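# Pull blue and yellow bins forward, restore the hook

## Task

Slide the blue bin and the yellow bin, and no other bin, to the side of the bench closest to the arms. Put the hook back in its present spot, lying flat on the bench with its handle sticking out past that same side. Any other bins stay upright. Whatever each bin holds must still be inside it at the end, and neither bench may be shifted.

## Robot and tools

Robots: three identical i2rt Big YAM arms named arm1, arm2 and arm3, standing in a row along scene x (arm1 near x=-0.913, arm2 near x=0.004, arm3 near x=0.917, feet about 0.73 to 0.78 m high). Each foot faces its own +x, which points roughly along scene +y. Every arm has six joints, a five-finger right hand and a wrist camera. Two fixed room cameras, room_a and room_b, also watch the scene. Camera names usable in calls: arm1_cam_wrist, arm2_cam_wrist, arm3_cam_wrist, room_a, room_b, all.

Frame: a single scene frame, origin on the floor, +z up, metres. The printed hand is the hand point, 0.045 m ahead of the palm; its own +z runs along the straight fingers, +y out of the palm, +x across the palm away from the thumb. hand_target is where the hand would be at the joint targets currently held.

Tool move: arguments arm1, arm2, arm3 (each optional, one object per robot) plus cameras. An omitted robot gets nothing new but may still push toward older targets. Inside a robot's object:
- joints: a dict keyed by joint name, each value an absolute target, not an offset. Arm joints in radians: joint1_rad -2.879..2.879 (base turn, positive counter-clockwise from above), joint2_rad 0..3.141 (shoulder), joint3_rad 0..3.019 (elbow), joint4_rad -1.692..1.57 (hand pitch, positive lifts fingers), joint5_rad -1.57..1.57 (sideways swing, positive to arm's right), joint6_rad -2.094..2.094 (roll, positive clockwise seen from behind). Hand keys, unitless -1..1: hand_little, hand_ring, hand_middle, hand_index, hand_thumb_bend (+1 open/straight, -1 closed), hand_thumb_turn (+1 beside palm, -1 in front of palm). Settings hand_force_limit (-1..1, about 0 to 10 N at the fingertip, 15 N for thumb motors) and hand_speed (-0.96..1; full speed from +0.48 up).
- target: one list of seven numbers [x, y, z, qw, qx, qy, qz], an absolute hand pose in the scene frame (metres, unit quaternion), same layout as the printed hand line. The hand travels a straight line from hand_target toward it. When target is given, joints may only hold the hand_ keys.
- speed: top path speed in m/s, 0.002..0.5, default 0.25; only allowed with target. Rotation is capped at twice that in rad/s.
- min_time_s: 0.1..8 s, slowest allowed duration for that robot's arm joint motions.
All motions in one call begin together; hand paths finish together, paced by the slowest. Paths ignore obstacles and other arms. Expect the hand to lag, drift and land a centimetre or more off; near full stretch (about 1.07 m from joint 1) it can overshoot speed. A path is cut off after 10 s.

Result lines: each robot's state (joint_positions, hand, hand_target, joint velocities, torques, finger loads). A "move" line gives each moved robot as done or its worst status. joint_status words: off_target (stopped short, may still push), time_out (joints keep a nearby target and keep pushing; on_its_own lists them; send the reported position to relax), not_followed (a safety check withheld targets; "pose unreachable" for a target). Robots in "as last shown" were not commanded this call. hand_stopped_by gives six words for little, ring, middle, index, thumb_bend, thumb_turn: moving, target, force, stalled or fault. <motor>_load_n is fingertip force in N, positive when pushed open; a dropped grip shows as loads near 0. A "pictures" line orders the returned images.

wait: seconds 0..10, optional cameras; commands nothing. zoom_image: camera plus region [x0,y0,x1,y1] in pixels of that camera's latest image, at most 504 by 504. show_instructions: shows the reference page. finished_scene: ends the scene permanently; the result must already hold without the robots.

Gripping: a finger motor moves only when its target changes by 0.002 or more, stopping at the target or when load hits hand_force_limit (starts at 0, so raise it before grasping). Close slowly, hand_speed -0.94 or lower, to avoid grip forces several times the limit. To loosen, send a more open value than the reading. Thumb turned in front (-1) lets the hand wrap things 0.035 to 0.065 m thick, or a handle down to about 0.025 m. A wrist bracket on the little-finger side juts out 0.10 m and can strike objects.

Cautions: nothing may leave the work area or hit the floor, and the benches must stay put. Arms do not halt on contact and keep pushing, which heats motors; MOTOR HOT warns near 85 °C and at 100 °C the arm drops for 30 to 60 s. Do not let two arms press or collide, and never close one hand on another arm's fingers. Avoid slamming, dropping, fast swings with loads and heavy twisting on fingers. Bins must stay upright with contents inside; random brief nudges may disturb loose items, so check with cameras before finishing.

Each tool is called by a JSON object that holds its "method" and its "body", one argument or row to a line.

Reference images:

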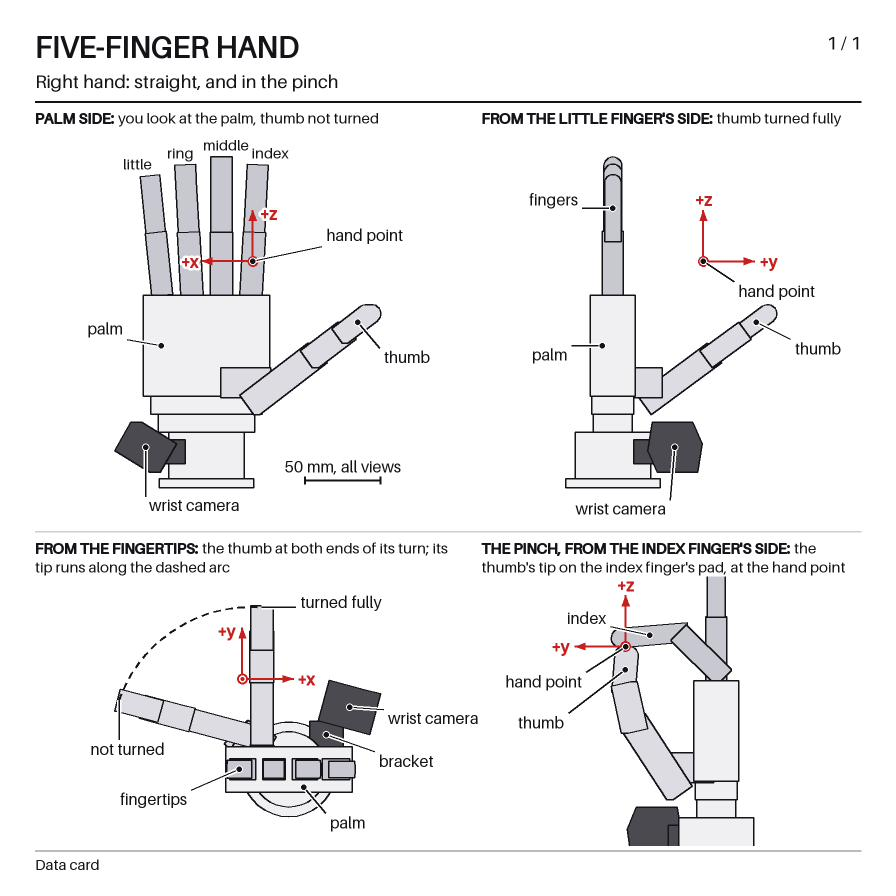

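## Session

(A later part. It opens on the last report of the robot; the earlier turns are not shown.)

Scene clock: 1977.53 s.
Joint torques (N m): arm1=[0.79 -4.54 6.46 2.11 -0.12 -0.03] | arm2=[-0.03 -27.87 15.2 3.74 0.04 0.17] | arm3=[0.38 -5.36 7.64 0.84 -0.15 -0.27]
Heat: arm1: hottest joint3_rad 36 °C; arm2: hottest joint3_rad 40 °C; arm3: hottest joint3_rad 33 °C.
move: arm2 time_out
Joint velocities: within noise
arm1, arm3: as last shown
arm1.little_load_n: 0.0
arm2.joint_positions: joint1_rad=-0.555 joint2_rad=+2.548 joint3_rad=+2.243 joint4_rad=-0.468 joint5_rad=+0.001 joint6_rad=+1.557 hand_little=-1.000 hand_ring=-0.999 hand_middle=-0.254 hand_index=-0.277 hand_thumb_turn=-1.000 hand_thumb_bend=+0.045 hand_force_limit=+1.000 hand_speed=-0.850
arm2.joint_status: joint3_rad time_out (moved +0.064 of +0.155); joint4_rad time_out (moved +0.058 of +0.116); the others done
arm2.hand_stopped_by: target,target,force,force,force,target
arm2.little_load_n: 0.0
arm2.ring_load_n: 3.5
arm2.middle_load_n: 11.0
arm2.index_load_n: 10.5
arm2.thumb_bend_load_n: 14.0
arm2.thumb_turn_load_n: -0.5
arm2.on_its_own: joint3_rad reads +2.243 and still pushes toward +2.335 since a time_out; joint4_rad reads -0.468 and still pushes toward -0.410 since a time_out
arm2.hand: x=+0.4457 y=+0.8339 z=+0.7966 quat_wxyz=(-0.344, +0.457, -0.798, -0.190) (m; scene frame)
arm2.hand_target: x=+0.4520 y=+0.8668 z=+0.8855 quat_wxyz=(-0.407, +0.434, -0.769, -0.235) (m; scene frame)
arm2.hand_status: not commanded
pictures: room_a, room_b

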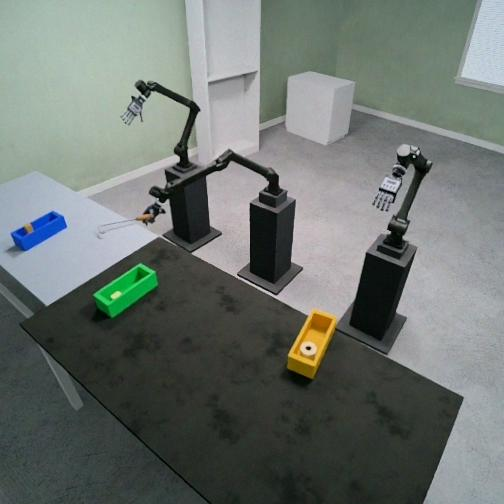

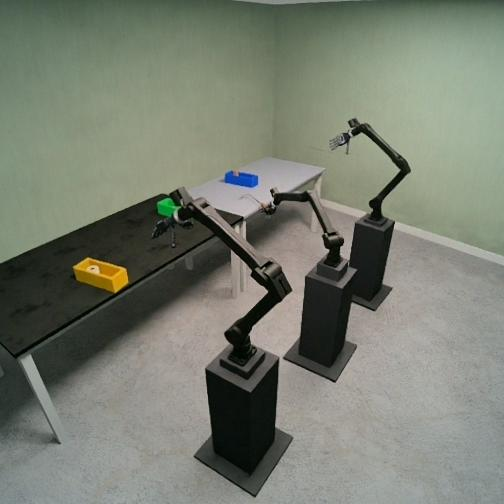

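{"method": "move", "body": {
  "arm2": {"joints": {"joint1_rad": -0.543, "joint2_rad": 2.558, "joint3_rad": 2.325, "joint4_rad": -0.365, "joint5_rad": 0.0, "joint6_rad": 1.591}, "min_time_s": 2},
  "cameras": ["room_a","room_b"]
}}

{"method": "zoom_image", "body": {
  "camera": "room_a",
  "region": [70, 185, 160, 255]
}}

{"method": "zoom_image", "body": {
  "camera": "room_b",
  "region": [235, 170, 305, 230]
}}

Scene clock: 2009.73 s.
Joint torques (N m): arm1=[0.91 -4.84 6.42 2.07 -0.12 -0.04] | arm2=[-0.97 -27.63 14.31 3.66 0.03 0.12] | arm3=[0.15 -4.95 7.58 0.99 -0.14 -0.24]
Heat: arm1: hottest joint3_rad 36 °C; arm2: hottest joint3_rad 45 °C; arm3: hottest joint3_rad 33 °C.
move: arm2 time_out
Joint velocities: within noise
arm1, arm3: as last shown
arm1.ring_load_n: -0.5
arm2.joint_positions: joint1_rad=-0.555 joint2_rad=+2.578 joint3_rad=+2.243 joint4_rad=-0.423 joint5_rad=+0.001 joint6_rad=+1.568 hand_little=-1.000 hand_ring=-0.999 hand_middle=-0.254 hand_index=-0.277 hand_thumb_turn=-1.000 hand_thumb_bend=+0.045 hand_force_limit=+1.000 hand_speed=-0.850
arm2.joint_status: joint4_rad time_out (moved +0.045 of +0.103); the others done
arm2.hand_stopped_by: target,target,force,force,force,target
arm2.little_load_n: 0.0
arm2.ring_load_n: 3.5
arm2.middle_load_n: 11.0
arm2.index_load_n: 10.0
arm2.thumb_bend_load_n: 14.0
arm2.thumb_turn_load_n: -0.5
arm2.on_its_own: joint4_rad reads -0.423 and still pushes toward -0.365 since a time_out
arm2.hand: x=+0.4480 y=+0.8371 z=+0.7787 quat_wxyz=(-0.349, +0.451, -0.798, -0.196) (m; scene frame)
arm2.hand_target: x=+0.4538 y=+0.8689 z=+0.8611 quat_wxyz=(-0.407, +0.430, -0.770, -0.238) (m; scene frame)
arm2.hand_status: not commanded
arm3.little_load_n: -0.5
pictures: room_a, room_b

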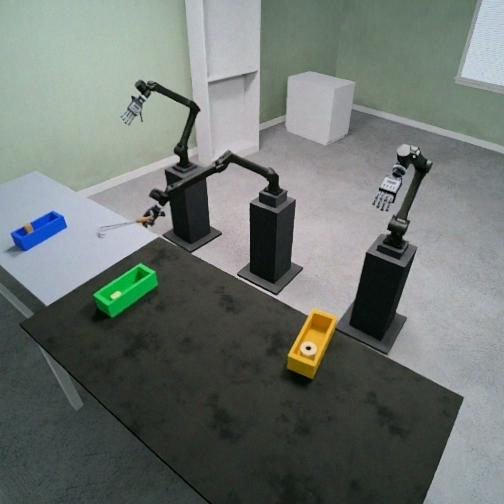

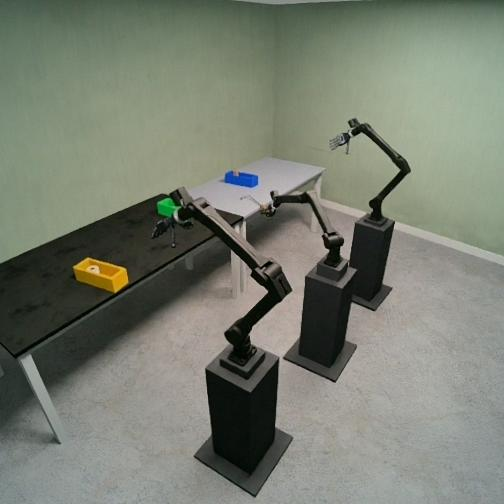

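Scaled by 5.600 from the camera's 504x504 image, which has a finer 720x720 frame.

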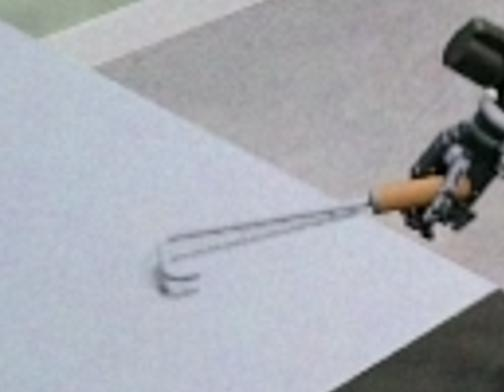

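Scaled by 7.200 from the camera's 504x504 image, which has a finer 720x720 frame.

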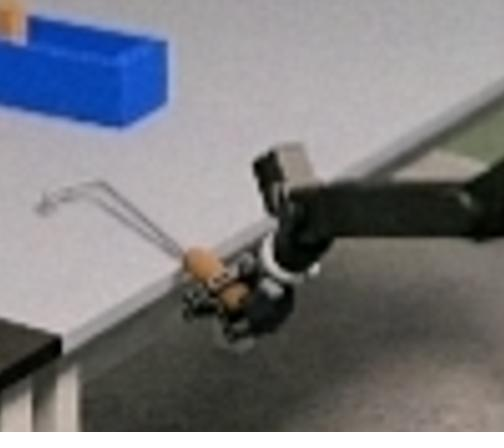

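{"method": "move", "body": {
  "arm2": {"joints": {"joint1_rad": -0.543, "joint2_rad": 2.566, "joint3_rad": 2.325, "joint4_rad": -0.405, "joint5_rad": 0.0, "joint6_rad": 1.591}, "min_time_s": 1.5},
  "cameras": ["room_a","room_b"]
}}

{"method": "zoom_image", "body": {
  "camera": "room_a",
  "region": [70, 185, 160, 255]
}}

{"method": "zoom_image", "body": {
  "camera": "room_b",
  "region": [235, 170, 305, 230]
}}

Scene clock: 2022.73 s.
Joint torques (N m): arm1=[0.73 -4.72 6.42 2.07 -0.1 -0.01] | arm2=[0.09 -27.11 14.17 2.09 0.05 0.11] | arm3=[0.44 -4.13 7.49 0.84 -0.17 -0.27]
Heat: arm1: hottest joint3_rad 36 °C; arm2: hottest joint3_rad 46 °C; arm3: hottest joint3_rad 33 °C.
move: arm2 done
Joint velocities: within noise
arm1, arm3: as last shown
arm1.ring_load_n: 0.0
arm2.joint_positions: joint1_rad=-0.555 joint2_rad=+2.583 joint3_rad=+2.243 joint4_rad=-0.423 joint5_rad=+0.001 joint6_rad=+1.568 hand_little=-1.000 hand_ring=-0.999 hand_middle=-0.254 hand_index=-0.277 hand_thumb_turn=-1.000 hand_thumb_bend=+0.045 hand_force_limit=+1.000 hand_speed=-0.850
arm2.joint_status: all done
arm2.hand_stopped_by: target,target,force,force,force,target
arm2.little_load_n: 0.0
arm2.ring_load_n: 3.5
arm2.middle_load_n: 10.5
arm2.index_load_n: 10.5
arm2.thumb_bend_load_n: 14.0
arm2.thumb_turn_load_n: -0.5
arm2.hand: x=+0.4477 y=+0.8366 z=+0.7744 quat_wxyz=(-0.347, +0.451, -0.799, -0.195) (m; scene frame)
arm2.hand_target: x=+0.4510 y=+0.8641 z=+0.8442 quat_wxyz=(-0.389, +0.435, -0.780, -0.228) (m; scene frame)
arm2.hand_status: not commanded
arm3.little_load_n: 0.0
pictures: room_a, room_b

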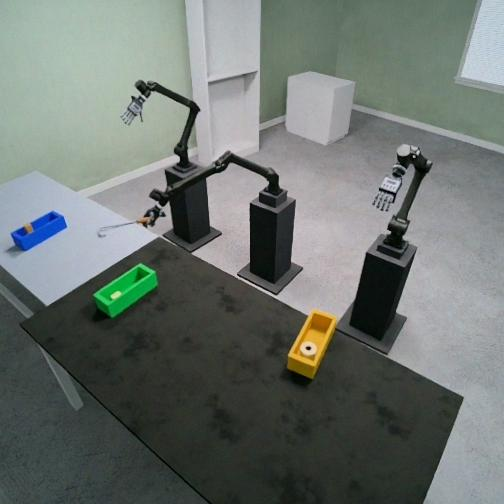

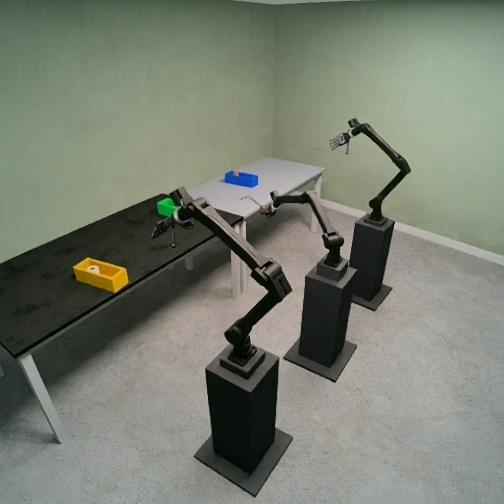

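Scaled by 5.600 from the camera's 504x504 image, which has a finer 720x720 frame.

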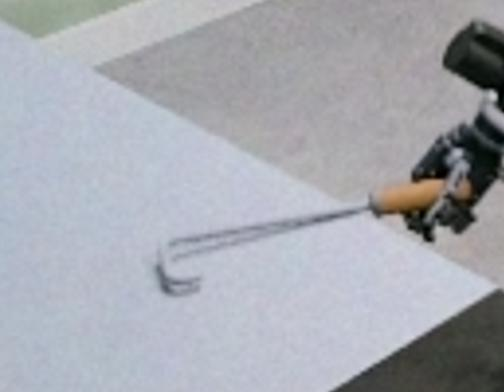

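Scaled by 7.200 from the camera's 504x504 image, which has a finer 720x720 frame.

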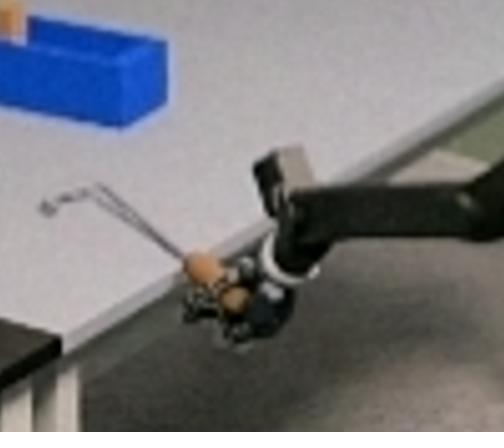

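{"method": "move", "body": {
  "arm2": {"joints": {"joint1_rad": -0.543, "joint2_rad": 2.568, "joint3_rad": 2.325, "joint4_rad": -0.47, "joint5_rad": 0.0, "joint6_rad": 1.591}, "min_time_s": 1.5},
  "cameras": ["room_a","room_b"]
}}

{"method": "zoom_image", "body": {
  "camera": "room_a",
  "region": [70, 185, 160, 255]
}}

{"method": "zoom_image", "body": {
  "camera": "room_b",
  "region": [235, 170, 305, 230]
}}

Scene clock: 2032.27 s.
Joint torques (N m): arm1=[0.67 -4.72 6.5 2.06 -0.11 -0.03] | arm2=[-0.67 -27.34 13.39 1.55 0.03 0.12] | arm3=[0.09 -4.84 7.75 0.66 -0.17 -0.19]
Heat: arm1: hottest joint3_rad 36 °C; arm2: hottest joint3_rad 46 °C; arm3: hottest joint3_rad 33 °C.
move: arm2 done
Joint velocities: within noise
arm1, arm3: as last shown
arm2.joint_positions: joint1_rad=-0.555 joint2_rad=+2.583 joint3_rad=+2.257 joint4_rad=-0.470 joint5_rad=+0.001 joint6_rad=+1.575 hand_little=-1.000 hand_ring=-0.999 hand_middle=-0.254 hand_index=-0.277 hand_thumb_turn=-1.000 hand_thumb_bend=+0.045 hand_force_limit=+1.000 hand_speed=-0.850
arm2.joint_status: all done
arm2.hand_stopped_by: target,target,force,force,force,target
arm2.little_load_n: 0.5
arm2.ring_load_n: 3.5
arm2.middle_load_n: 11.0
arm2.index_load_n: 10.0
arm2.thumb_bend_load_n: 14.0
arm2.thumb_turn_load_n: -0.5
arm2.hand: x=+0.4461 y=+0.8336 z=+0.7728 quat_wxyz=(-0.333, +0.452, -0.806, -0.188) (m; scene frame)
arm2.hand_target: x=+0.4462 y=+0.8560 z=+0.8274 quat_wxyz=(-0.363, +0.442, -0.792, -0.213) (m; scene frame)
arm2.hand_status: not commanded
arm3.index_load_n: -0.5
pictures: room_a, room_b

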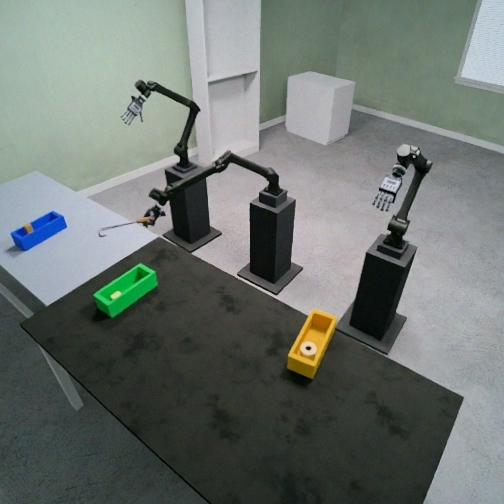

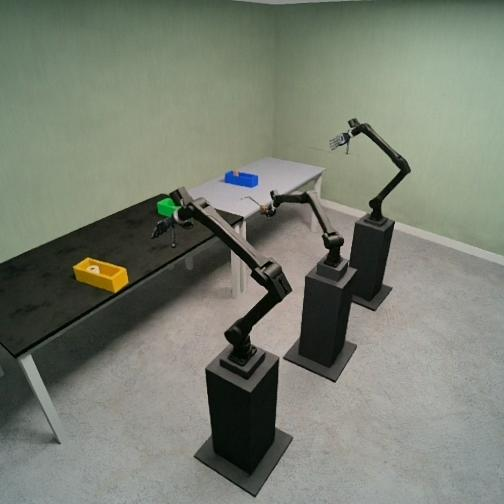

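Scaled by 5.600 from the camera's 504x504 image, which has a finer 720x720 frame.

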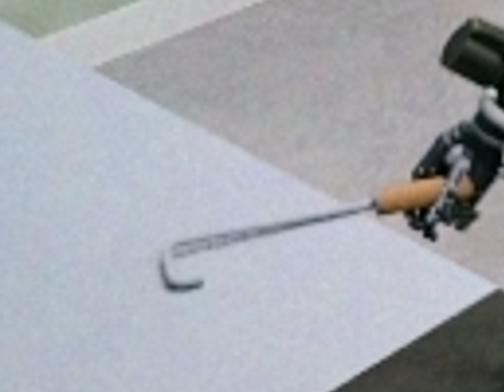

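Scaled by 7.200 from the camera's 504x504 image, which has a finer 720x720 frame.

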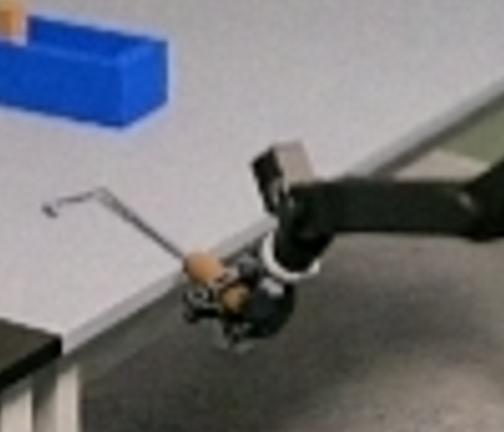

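{"method": "move", "body": {
  "arm2": {"joints": {"hand_speed": -0.85, "hand_thumb_bend": 0.5, "hand_index": 0.1, "hand_middle": 0.1, "hand_ring": -0.3, "hand_little": -0.3}},
  "cameras": ["room_a","room_b","arm2_cam_wrist"]
}}

{"method": "zoom_image", "body": {
  "camera": "room_a",
  "region": [70, 185, 160, 255]
}}

{"method": "zoom_image", "body": {
  "camera": "room_b",
  "region": [235, 170, 305, 230]
}}

Scene clock: 2042.87 s.
Joint torques (N m): arm1=[0.79 -4.89 6.37 2.09 -0.1 -0.03] | arm2=[-0.91 -26.87 12.23 1.42 0.04 0] | arm3=[0.73 -5.13 7.56 0.69 -0.14 -0.27]
Heat: arm1: hottest joint3_rad 36 °C; arm2: hottest joint3_rad 44 °C; arm3: hottest joint3_rad 33 °C.
move: arm2 done
Joint velocities: within noise
arm1, arm3: as last shown
arm2.joint_positions: joint1_rad=-0.555 joint2_rad=+2.583 joint3_rad=+2.270 joint4_rad=-0.470 joint5_rad=+0.001 joint6_rad=+1.582 hand_little=-0.300 hand_ring=-0.300 hand_middle=+0.100 hand_index=+0.100 hand_thumb_turn=-1.000 hand_thumb_bend=+0.500 hand_force_limit=+1.000 hand_speed=-0.850
arm2.joint_status: all done
arm2.hand_stopped_by: target,target,target,target,target,target
arm2.little_load_n: 0.0
arm2.ring_load_n: 0.0
arm2.middle_load_n: 0.0
arm2.index_load_n: 0.0
arm2.thumb_bend_load_n: 0.0
arm2.thumb_turn_load_n: 0.0
arm2.hand: x=+0.4480 y=+0.8369 z=+0.7804 quat_wxyz=(-0.337, +0.448, -0.805, -0.193) (m; scene frame)
arm2.hand_target: x=+0.4463 y=+0.8560 z=+0.8274 quat_wxyz=(-0.363, +0.442, -0.792, -0.213) (m; scene frame)
arm2.hand_status: not commanded
arm3.index_load_n: 0.0
pictures: arm2_cam_wrist, room_a, room_b
camera_calibration:
arm2_cam_wrist: T_world_to_cam=[[-0.915502, 0.375701, -0.143893, 0.208097], [-0.0347783, 0.282418, 0.958661, -0.971892], [0.400808, 0.88266, -0.245488, -0.610208], [0, 0, 0, 1]] pos_world=[0.401288, 0.734904, 0.81186]

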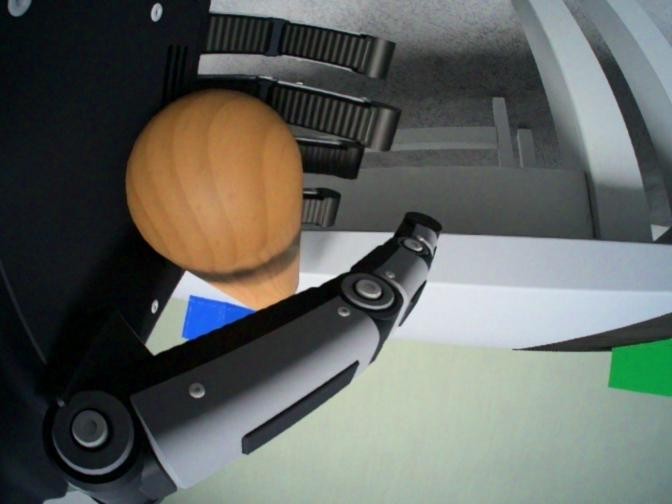

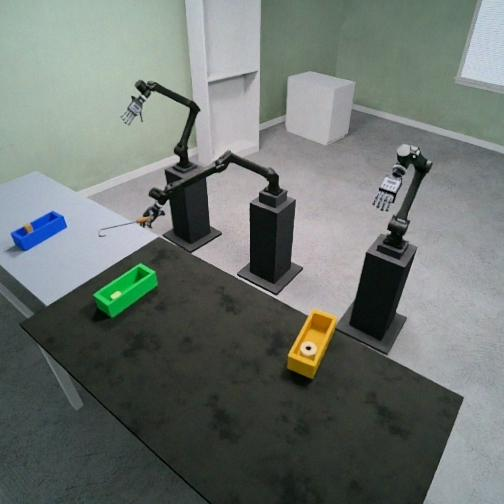

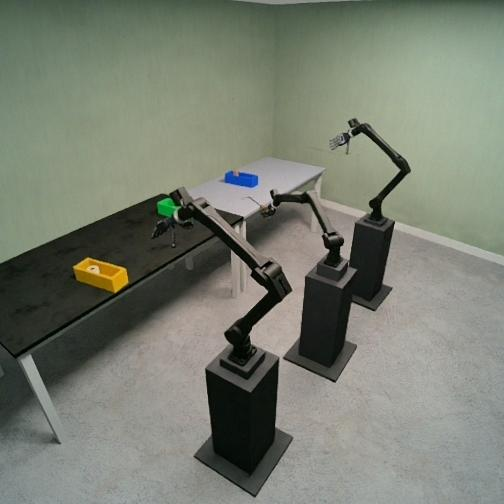

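Scaled by 5.600 from the camera's 504x504 image, which has a finer 720x720 frame.

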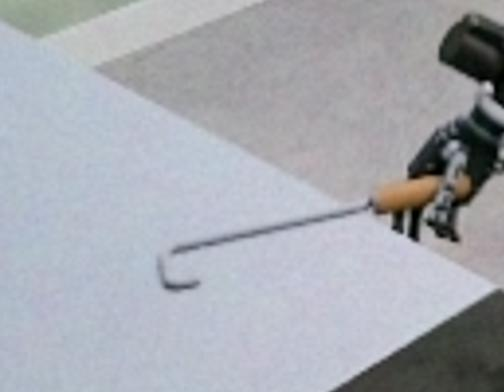

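Scaled by 7.200 from the camera's 504x504 image, which has a finer 720x720 frame.

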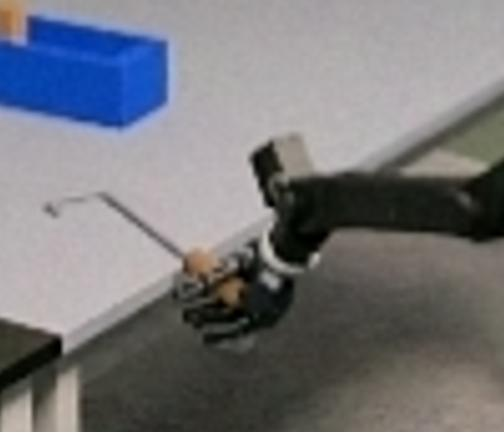

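{"method": "move", "body": {
  "arm2": {"joints": {"hand_speed": -0.5, "hand_thumb_bend": 1.0, "hand_index": 1.0, "hand_middle": 1.0, "hand_ring": 1.0, "hand_little": 1.0}}
}}

{"method": "move", "body": {
  "arm2": {"joints": {"joint2_rad": 2.335, "joint3_rad": 2.03, "joint4_rad": -0.385}, "min_time_s": 2.5}
}}

{"method": "move", "body": {
  "arm2": {"joints": {"joint2_rad": 2.16, "joint3_rad": 1.84, "joint4_rad": -0.37}, "min_time_s": 2},
  "cameras": ["room_a","room_b","arm2_cam_wrist"]
}}

Scene clock: 2083.27 s.
Joint torques (N m): arm1=[0.91 -5.07 6.43 2.07 -0.11 -0.03] | arm2=[-0.5 -27.46 12.51 1.5 0.01 -0.01] | arm3=[0.5 -5.01 7.41 0.65 -0.14 -0.22]
Heat: arm1: hottest joint3_rad 35 °C; arm2: hottest joint3_rad 42 °C; arm3: hottest joint3_rad 33 °C.
move: arm2 done
Joint velocities: within noise
arm1.joint_positions: joint1_rad=-0.011 joint2_rad=+1.003 joint3_rad=+1.514 joint4_rad=-1.093 joint5_rad=+0.002 joint6_rad=+0.008 hand_little=+0.600 hand_ring=+0.600 hand_middle=+0.600 hand_index=+0.599 hand_thumb_turn=-1.000 hand_thumb_bend=+1.000 hand_force_limit=+0.700 hand_speed=-0.600
arm1.joint_status: not commanded
arm1.hand_stopped_by: target,target,target,target,target,target
arm1.little_load_n: 0.0
arm1.ring_load_n: 0.0
arm1.middle_load_n: 0.0
arm1.index_load_n: 0.0
arm1.thumb_bend_load_n: 0.0
arm1.thumb_turn_load_n: 0.0
arm1.hand: x=-0.9519 y=+0.4023 z=+1.2295 quat_wxyz=(-0.478, +0.878, +0.004, -0.001) (m; scene frame)
arm1.hand_target: x=-0.9557 y=+0.3992 z=+1.2218 quat_wxyz=(-0.470, +0.882, +0.013, -0.003) (m; scene frame)
arm1.hand_status: not commanded
arm2.joint_positions: joint1_rad=-0.555 joint2_rad=+2.583 joint3_rad=+2.270 joint4_rad=-0.470 joint5_rad=+0.001 joint6_rad=+1.583 hand_little=+1.000 hand_ring=+1.000 hand_middle=+1.000 hand_index=+1.000 hand_thumb_turn=-1.000 hand_thumb_bend=+1.000 hand_force_limit=+1.000 hand_speed=-0.500
arm2.joint_status: all done
arm2.hand_stopped_by: target,target,target,target,target,target
arm2.little_load_n: 0.0
arm2.ring_load_n: 0.0
arm2.middle_load_n: 0.0
arm2.index_load_n: 0.0
arm2.thumb_bend_load_n: 0.0
arm2.thumb_turn_load_n: 0.0
arm2.hand: x=+0.4480 y=+0.8370 z=+0.7804 quat_wxyz=(-0.337, +0.447, -0.806, -0.193) (m; scene frame)
arm2.hand_target: x=+0.4463 y=+0.8560 z=+0.8274 quat_wxyz=(-0.363, +0.442, -0.792, -0.212) (m; scene frame)
arm2.hand_status: not commanded
arm3.joint_positions: joint1_rad=-0.008 joint2_rad=+0.997 joint3_rad=+1.608 joint4_rad=-1.190 joint5_rad=+0.003 joint6_rad=-1.290 hand_little=+1.000 hand_ring=+1.000 hand_middle=+1.000 hand_index=+1.000 hand_thumb_turn=+1.000 hand_thumb_bend=+1.000 hand_force_limit=+0.000 hand_speed=-0.800
arm3.joint_status: not commanded
arm3.hand_stopped_by: target,target,target,target,target,target
arm3.little_load_n: 0.0
arm3.ring_load_n: 0.0
arm3.middle_load_n: 0.0
arm3.index_load_n: 0.0
arm3.thumb_bend_load_n: 0.0
arm3.thumb_turn_load_n: 0.0
arm3.hand: x=+0.9987 y=+0.3855 z=+1.2469 quat_wxyz=(-0.366, +0.725, +0.500, +0.300) (m; scene frame)
arm3.hand_target: x=+0.9955 y=+0.3861 z=+1.2398 quat_wxyz=(-0.359, +0.724, +0.510, +0.294) (m; scene frame)
arm3.hand_status: not commanded
pictures: none

Scene clock: 2086.23 s.
Joint torques (N m): arm1=[0.67 -4.54 6.41 2.02 -0.11 -0.04] | arm2=[-1.14 -27.11 7.65 2.61 0.09 -0.03] | arm3=[-0.03 -4.37 7.54 0.9 -0.17 -0.24]
Heat: arm1: hottest joint3_rad 35 °C; arm2: hottest joint3_rad 41 °C; arm3: hottest joint3_rad 33 °C.
move: arm2 done
Joint velocities: within noise
arm1, arm3: as last shown
arm2.joint_positions: joint1_rad=-0.555 joint2_rad=+2.371 joint3_rad=+2.033 joint4_rad=-0.407 joint5_rad=+0.001 joint6_rad=+1.583 hand_little=+1.000 hand_ring=+1.000 hand_middle=+1.000 hand_index=+1.000 hand_thumb_turn=-1.000 hand_thumb_bend=+1.000 hand_force_limit=+1.000 hand_speed=-0.500
arm2.joint_status: all done
arm2.hand_stopped_by: target,target,target,target,target,target
arm2.little_load_n: 0.0
arm2.ring_load_n: 0.0
arm2.middle_load_n: 0.0
arm2.index_load_n: 0.0
arm2.thumb_bend_load_n: 0.0
arm2.thumb_turn_load_n: 0.0
arm2.hand: x=+0.4296 y=+0.8064 z=+0.8508 quat_wxyz=(-0.352, +0.444, -0.799, -0.201) (m; scene frame)
arm2.hand_target: x=+0.4222 y=+0.8152 z=+0.8873 quat_wxyz=(-0.372, +0.440, -0.788, -0.218) (m; scene frame)
arm2.hand_status: not commanded
pictures: none

Scene clock: 2088.67 s.
Joint torques (N m): arm1=[0.73 -4.78 6.45 2.1 -0.11 -0.03] | arm2=[-0.26 -25.41 7.57 2.43 0.02 -0.01] | arm3=[-0.32 -5.48 7.57 0.79 -0.19 -0.21]
Heat: arm1: hottest joint3_rad 35 °C; arm2: hottest joint3_rad 41 °C; arm3: hottest joint3_rad 33 °C.
move: arm2 done
Joint velocities: within noise
arm1, arm3: as last shown
arm2.joint_positions: joint1_rad=-0.555 joint2_rad=+2.194 joint3_rad=+1.842 joint4_rad=-0.392 joint5_rad=+0.001 joint6_rad=+1.583 hand_little=+1.000 hand_ring=+1.000 hand_middle=+1.000 hand_index=+1.000 hand_thumb_turn=-1.000 hand_thumb_bend=+1.000 hand_force_limit=+1.000 hand_speed=-0.500
arm2.joint_status: all done
arm2.hand_stopped_by: target,target,target,target,target,target
arm2.little_load_n: 0.0
arm2.ring_load_n: 0.0
arm2.middle_load_n: 0.0
arm2.index_load_n: 0.0
arm2.thumb_bend_load_n: -0.5
arm2.thumb_turn_load_n: 0.0
arm2.hand: x=+0.4064 y=+0.7681 z=+0.8990 quat_wxyz=(-0.353, +0.444, -0.799, -0.202) (m; scene frame)
arm2.hand_target: x=+0.3987 y=+0.7751 z=+0.9321 quat_wxyz=(-0.372, +0.440, -0.788, -0.218) (m; scene frame)
arm2.hand_status: not commanded
arm3.ring_load_n: -0.5
pictures: arm2_cam_wrist, room_a, room_b
camera_calibration:
arm2_cam_wrist: T_world_to_cam=[[-0.912325, 0.381409, -0.148962, 0.211882], [-0.0536269, 0.249363, 0.966924, -1.04209], [0.405939, 0.890138, -0.207046, -0.546007], [0, 0, 0, 1]] pos_world=[0.359067, 0.665067, 0.926138]

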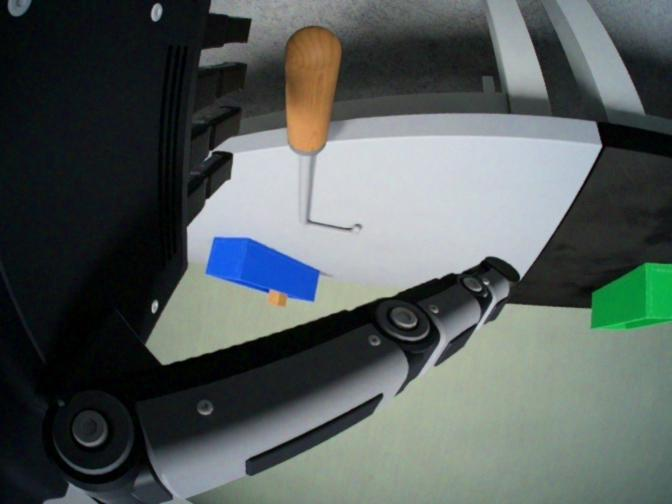

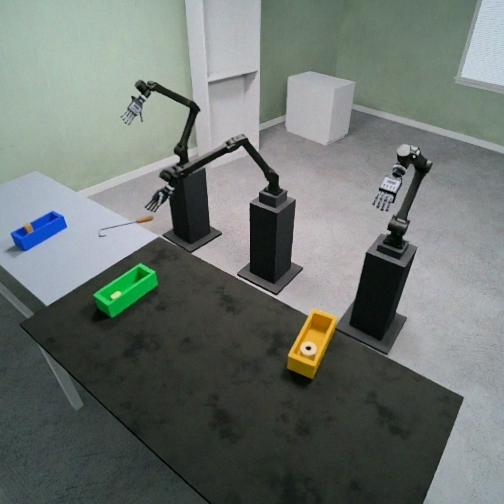

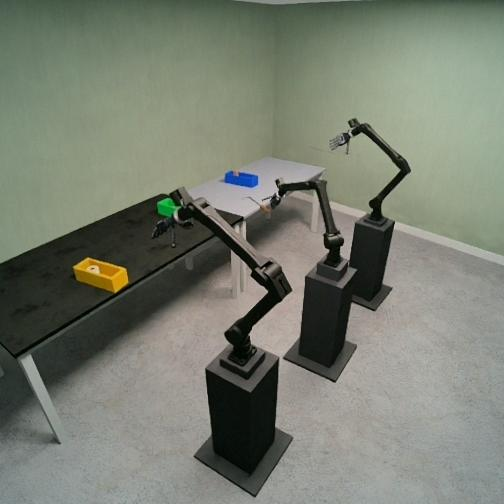

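{"method": "zoom_image", "body": {
  "camera": "room_a",
  "region": [85, 200, 165, 250]
}}

{"method": "move", "body": {
  "arm2": {"joints": {"joint1_rad": 0.0, "joint2_rad": 1.01, "joint3_rad": 1.60, "joint4_rad": -1.188, "joint5_rad": 0.0, "joint6_rad": 1.0}, "min_time_s": 4},
  "arm3": {"joints": {"hand_thumb_turn": -1, "hand_speed": -0.4, "hand_force_limit": -0.3}},
  "cameras": ["room_a","room_b"]
}}

{"method": "zoom_image", "body": {
  "camera": "room_b",
  "region": [235, 180, 295, 230]
}}

{"method": "zoom_image", "body": {
  "camera": "room_a",
  "region": [85, 200, 165, 250]
}}

Scaled by 6.300 from the camera's 504x504 image, which has a finer 720x720 frame.

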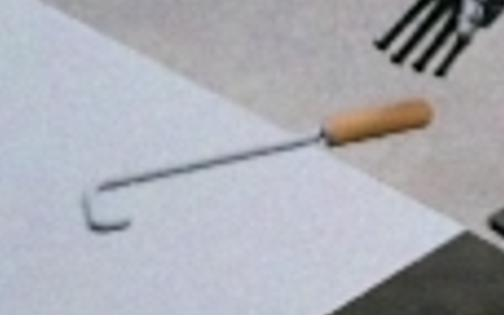

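Scene clock: 2103.30 s.
Joint torques (N m): arm1=[0.91 -4.78 6.41 2.04 -0.12 -0.02] | arm2=[-0.26 -4.84 7.05 1.29 0.03 -0.15] | arm3=[0.67 -4.84 7.53 0.72 -0.15 -0.3]
Heat: arm1: hottest joint3_rad 35 °C; arm2: hottest joint3_rad 40 °C; arm3: hottest joint3_rad 33 °C.
move: arm2 done; arm3 done
Joint velocities: within noise
arm1: as last shown
arm2.joint_positions: joint1_rad=-0.012 joint2_rad=+1.013 joint3_rad=+1.602 joint4_rad=-1.175 joint5_rad=+0.001 joint6_rad=+1.009 hand_little=+1.000 hand_ring=+1.000 hand_middle=+1.000 hand_index=+1.000 hand_thumb_turn=-1.000 hand_thumb_bend=+1.000 hand_force_limit=+1.000 hand_speed=-0.500
arm2.joint_status: all done
arm2.hand_stopped_by: target,target,target,target,target,target
arm2.little_load_n: 0.0
arm2.ring_load_n: 0.0
arm2.middle_load_n: 0.0
arm2.index_load_n: 0.0
arm2.thumb_bend_load_n: 0.0
arm2.thumb_turn_load_n: 0.0
arm2.hand: x=-0.0642 y=+0.4016 z=+1.3316 quat_wxyz=(-0.418, +0.770, -0.425, -0.228) (m; scene frame)
arm2.hand_target: x=-0.0695 y=+0.3972 z=+1.3285 quat_wxyz=(-0.413, +0.777, -0.418, -0.226) (m; scene frame)
arm2.hand_status: not commanded
arm3.joint_positions: joint1_rad=-0.008 joint2_rad=+0.997 joint3_rad=+1.608 joint4_rad=-1.190 joint5_rad=+0.003 joint6_rad=-1.292 hand_little=+1.000 hand_ring=+1.000 hand_middle=+1.000 hand_index=+1.000 hand_thumb_turn=-1.000 hand_thumb_bend=+1.000 hand_force_limit=-0.300 hand_speed=-0.400
arm3.joint_status: all done
arm3.hand_stopped_by: target,target,target,target,target,target
arm3.little_load_n: 0.0
arm3.ring_load_n: 0.0
arm3.middle_load_n: 0.0
arm3.index_load_n: 0.0
arm3.thumb_bend_load_n: 0.0
arm3.thumb_turn_load_n: 0.0
arm3.hand: x=+0.9988 y=+0.3855 z=+1.2469 quat_wxyz=(-0.366, +0.725, +0.500, +0.301) (m; scene frame)
arm3.hand_target: x=+0.9955 y=+0.3861 z=+1.2398 quat_wxyz=(-0.359, +0.724, +0.510, +0.294) (m; scene frame)
arm3.hand_status: not commanded
pictures: room_a, room_b

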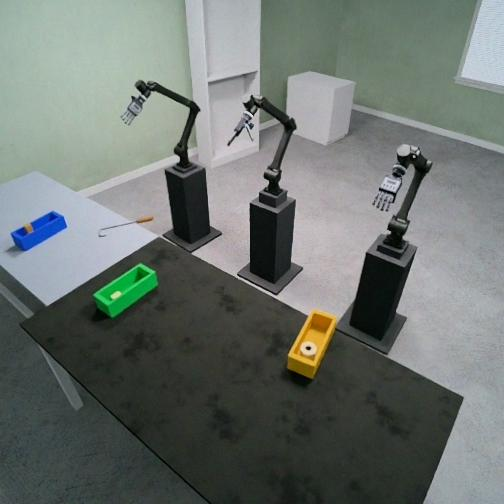

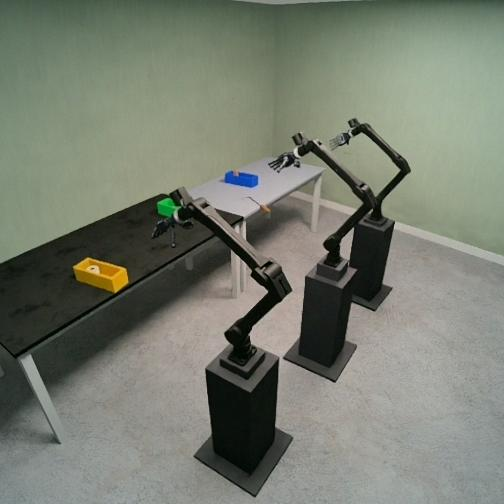

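Scaled by 8.400 from the camera's 504x504 image, which has a finer 720x720 frame.

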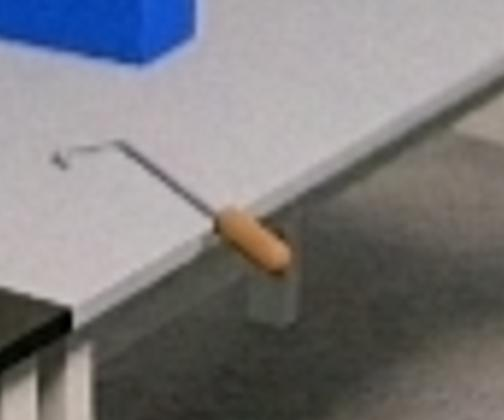

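Scaled by 6.300 from the camera's 504x504 image, which has a finer 720x720 frame.

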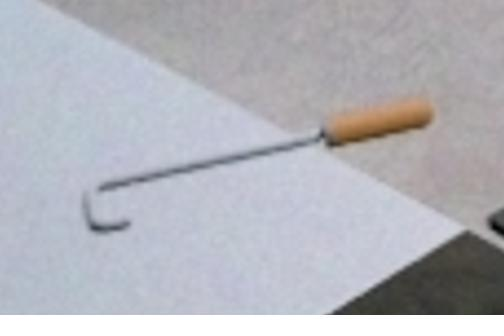

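{"method": "move", "body": {
  "arm2": {"joints": {"joint1_rad": -0.543, "joint2_rad": 2.17, "joint3_rad": 1.90, "joint4_rad": -0.35, "joint5_rad": 0.0, "joint6_rad": 1.591, "hand_index": 0.9, "hand_middle": 0.9}, "min_time_s": 4},
  "cameras": ["arm2_cam_wrist"]
}}

Scene clock: 2271.27 s.
Joint torques (N m): arm1=[0.85 -4.89 6.48 2.06 -0.1 -0.01] | arm2=[-1.67 -21.54 12.19 2.58 0.04 0.06] | arm3=[0.91 -4.95 7.54 0.79 -0.13 -0.21]
Heat: arm1: hottest joint3_rad 35 °C; arm2: hottest joint3_rad 36 °C; arm3: hottest joint3_rad 33 °C.
move: arm2 done
Joint velocities: within noise
arm1, arm3: as last shown
arm2.joint_positions: joint1_rad=-0.539 joint2_rad=+2.160 joint3_rad=+1.848 joint4_rad=-0.372 joint5_rad=+0.001 joint6_rad=+1.582 hand_little=+1.000 hand_ring=+1.000 hand_middle=+0.900 hand_index=+0.900 hand_thumb_turn=-1.000 hand_thumb_bend=+1.000 hand_force_limit=+1.000 hand_speed=-0.500
arm2.joint_status: all done
arm2.hand_stopped_by: target,target,target,target,target,target
arm2.little_load_n: 0.0
arm2.ring_load_n: 0.0
arm2.middle_load_n: 0.0
arm2.index_load_n: 0.0
arm2.thumb_bend_load_n: 0.0
arm2.thumb_turn_load_n: 0.0
arm2.hand: x=+0.3961 y=+0.7781 z=+0.9354 quat_wxyz=(-0.375, +0.444, -0.784, -0.218) (m; scene frame)
arm2.hand_target: x=+0.4077 y=+0.7903 z=+0.9638 quat_wxyz=(-0.399, +0.432, -0.774, -0.234) (m; scene frame)
arm2.hand_status: not commanded
arm3.thumb_turn_load_n: 0.5
pictures: arm2_cam_wrist
camera_calibration:
arm2_cam_wrist: T_world_to_cam=[[-0.91373, 0.374434, -0.157787, 0.21826], [-0.0870181, 0.198992, 0.97613, -1.03651], [0.396894, 0.90565, -0.149243, -0.605742], [0, 0, 0, 1]] pos_world=[0.349651, 0.673123, 0.955803]

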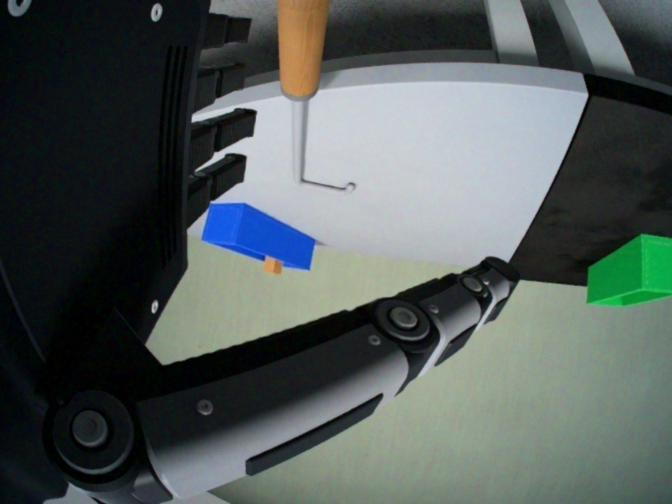

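{"method": "move", "body": {
  "arm2": {"joints": {"joint1_rad": -0.568, "joint2_rad": 2.35, "joint3_rad": 2.09, "joint4_rad": -0.37}, "min_time_s": 2},
  "cameras": ["arm2_cam_wrist"]
}}

{"method": "move", "body": {
  "arm2": {"joints": {"joint2_rad": 2.50, "joint3_rad": 2.243, "joint4_rad": -0.40}, "min_time_s": 2},
  "cameras": ["arm2_cam_wrist"]
}}

Scene clock: 2279.90 s.
Joint torques (N m): arm1=[0.85 -4.95 6.41 2.09 -0.12 -0.03] | arm2=[-2.43 -22.12 12.63 1.61 0.14 0.03] | arm3=[0.67 -4.66 7.71 0.85 -0.11 -0.26]
Heat: arm1: hottest joint3_rad 35 °C; arm2: hottest joint3_rad 36 °C; arm3: hottest joint3_rad 33 °C.
move: arm2 done
Joint velocities: within noise
arm1, arm3: as last shown
arm2.joint_positions: joint1_rad=-0.556 joint2_rad=+2.329 joint3_rad=+2.036 joint4_rad=-0.372 joint5_rad=+0.001 joint6_rad=+1.583 hand_little=+1.000 hand_ring=+1.000 hand_middle=+0.900 hand_index=+0.900 hand_thumb_turn=-1.000 hand_thumb_bend=+1.000 hand_force_limit=+1.000 hand_speed=-0.500
arm2.joint_status: all done
arm2.hand_stopped_by: target,target,target,target,target,target
arm2.little_load_n: 0.0
arm2.ring_load_n: 0.0
arm2.middle_load_n: 0.0
arm2.index_load_n: 0.0
arm2.thumb_bend_load_n: 0.0
arm2.thumb_turn_load_n: -0.5
arm2.hand: x=+0.4342 y=+0.8126 z=+0.8987 quat_wxyz=(-0.384, +0.435, -0.784, -0.219) (m; scene frame)
arm2.hand_target: x=+0.4514 y=+0.8182 z=+0.9130 quat_wxyz=(-0.398, +0.423, -0.782, -0.227) (m; scene frame)
arm2.hand_status: not commanded
pictures: arm2_cam_wrist
camera_calibration:
arm2_cam_wrist: T_world_to_cam=[[-0.905711, 0.392569, -0.159931, 0.218107], [-0.0930476, 0.18397, 0.978518, -0.991563], [0.413558, 0.901135, -0.130096, -0.67837], [0, 0, 0, 1]] pos_world=[0.385825, 0.708099, 0.916891]

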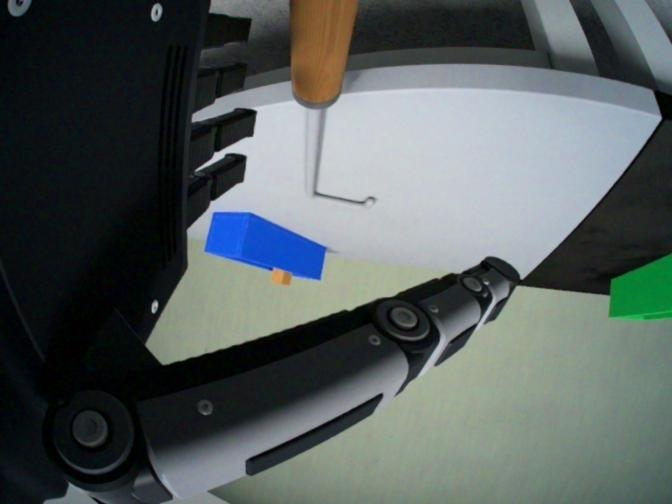

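Scene clock: 2282.33 s.
Joint torques (N m): arm1=[0.97 -4.89 6.41 2 -0.1 -0.04] | arm2=[-2.14 -23.06 12.23 0.95 0.05 0] | arm3=[0.56 -4.84 7.68 0.83 -0.12 -0.25]
Heat: arm1: hottest joint3_rad 35 °C; arm2: hottest joint3_rad 36 °C; arm3: hottest joint3_rad 33 °C.
move: arm2 done
Joint velocities: within noise
arm1, arm3: as last shown
arm2.joint_positions: joint1_rad=-0.556 joint2_rad=+2.478 joint3_rad=+2.189 joint4_rad=-0.389 joint5_rad=+0.001 joint6_rad=+1.583 hand_little=+1.000 hand_ring=+1.000 hand_middle=+0.900 hand_index=+0.900 hand_thumb_turn=-1.000 hand_thumb_bend=+1.000 hand_force_limit=+1.000 hand_speed=-0.500
arm2.joint_status: all done
arm2.hand_stopped_by: target,target,target,target,target,target
arm2.little_load_n: 0.0
arm2.ring_load_n: 0.0
arm2.middle_load_n: 0.0
arm2.index_load_n: 0.0
arm2.thumb_bend_load_n: 0.0
arm2.thumb_turn_load_n: 0.0
arm2.hand: x=+0.4494 y=+0.8378 z=+0.8492 quat_wxyz=(-0.379, +0.437, -0.787, -0.216) (m; scene frame)
arm2.hand_target: x=+0.4655 y=+0.8410 z=+0.8589 quat_wxyz=(-0.387, +0.426, -0.787, -0.221) (m; scene frame)
arm2.hand_status: not commanded
pictures: arm2_cam_wrist
camera_calibration:
arm2_cam_wrist: T_world_to_cam=[[-0.906778, 0.390787, -0.158236, 0.214657], [-0.0865247, 0.194837, 0.977012, -0.957025], [0.412633, 0.899625, -0.142861, -0.701327], [0, 0, 0, 1]] pos_world=[0.401231, 0.73351, 0.868799]

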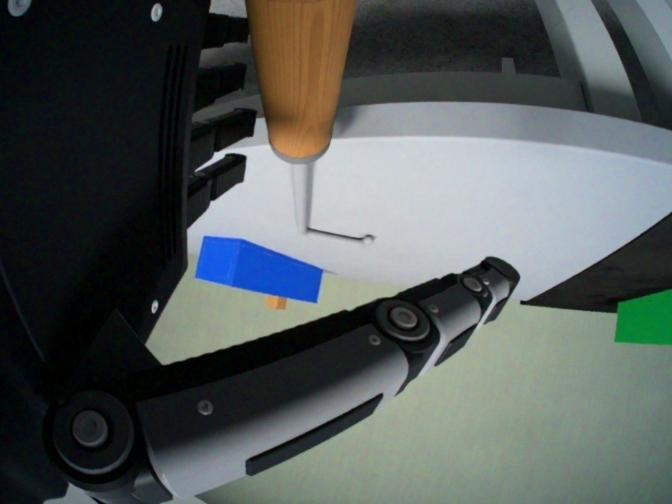

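{"method": "move", "body": {
  "arm2": {"joints": {"joint2_rad": 2.602, "joint3_rad": 2.320, "joint4_rad": -0.46}, "min_time_s": 1.5},
  "cameras": ["arm2_cam_wrist", "room_a","room_b"]
}}

{"method": "zoom_image", "body": {
  "camera": "room_a",
  "region": [85, 185, 165, 245]
}}

Scene clock: 2304.70 s.
Joint torques (N m): arm1=[0.97 -4.48 6.45 2.03 -0.11 -0.03] | arm2=[-2.61 -24.41 12.04 1.21 -0.01 0.01] | arm3=[0.62 -4.78 7.49 0.7 -0.18 -0.28]
Heat: arm1: hottest joint3_rad 35 °C; arm2: hottest joint3_rad 38 °C; arm3: hottest joint3_rad 33 °C.
move: arm2 done
Joint velocities: within noise
arm1, arm3: as last shown
arm1.little_load_n: -0.5
arm1.index_load_n: -0.5
arm2.joint_positions: joint1_rad=-0.556 joint2_rad=+2.581 joint3_rad=+2.266 joint4_rad=-0.449 joint5_rad=+0.001 joint6_rad=+1.583 hand_little=+1.000 hand_ring=+1.000 hand_middle=+0.900 hand_index=+0.900 hand_thumb_turn=-1.000 hand_thumb_bend=+1.000 hand_force_limit=+1.000 hand_speed=-0.500
arm2.joint_status: all done
arm2.hand_stopped_by: target,target,target,target,target,target
arm2.little_load_n: 0.0
arm2.ring_load_n: 0.0
arm2.middle_load_n: 0.0
arm2.index_load_n: 0.0
arm2.thumb_bend_load_n: 0.0
arm2.thumb_turn_load_n: 0.0
arm2.hand: x=+0.4501 y=+0.8390 z=+0.7851 quat_wxyz=(-0.345, +0.445, -0.802, -0.197) (m; scene frame)
arm2.hand_target: x=+0.4661 y=+0.8420 z=+0.7945 quat_wxyz=(-0.354, +0.435, -0.803, -0.202) (m; scene frame)
arm2.hand_status: not commanded
pictures: arm2_cam_wrist, room_a, room_b
camera_calibration:
arm2_cam_wrist: T_world_to_cam=[[-0.913523, 0.379659, -0.146064, 0.207463], [-0.0435288, 0.265772, 0.963053, -0.962456], [0.404451, 0.886129, -0.226263, -0.631348], [0, 0, 0, 1]] pos_world=[0.402977, 0.736485, 0.814348]

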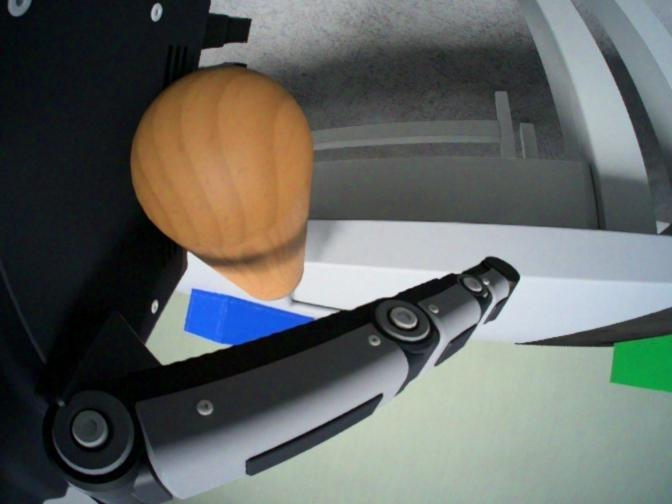

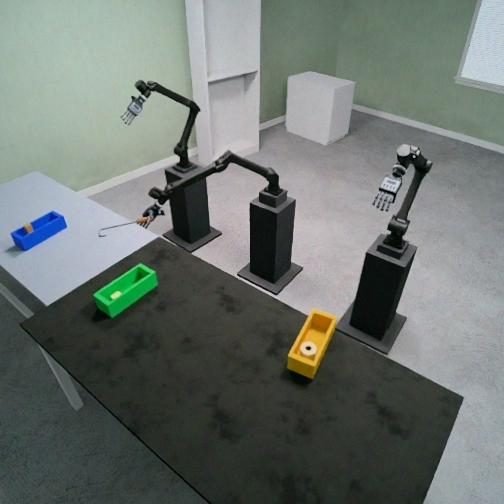

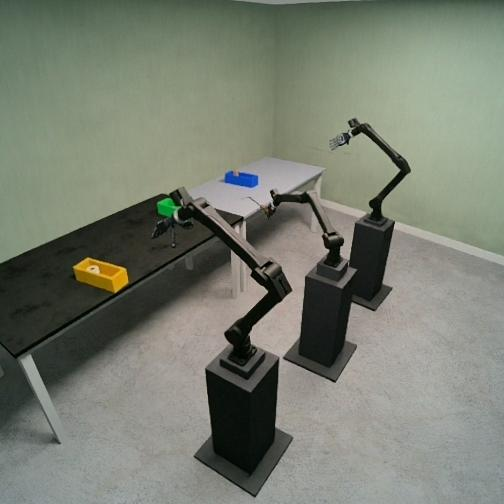

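Scaled by 6.300 from the camera's 504x504 image, which has a finer 720x720 frame.

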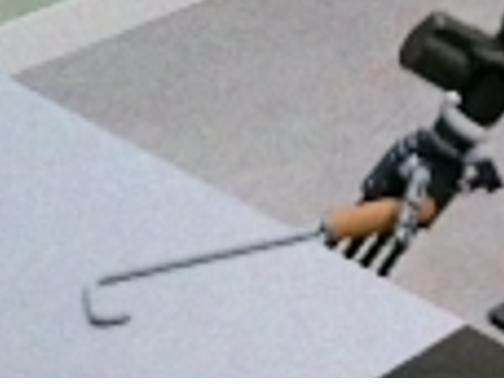

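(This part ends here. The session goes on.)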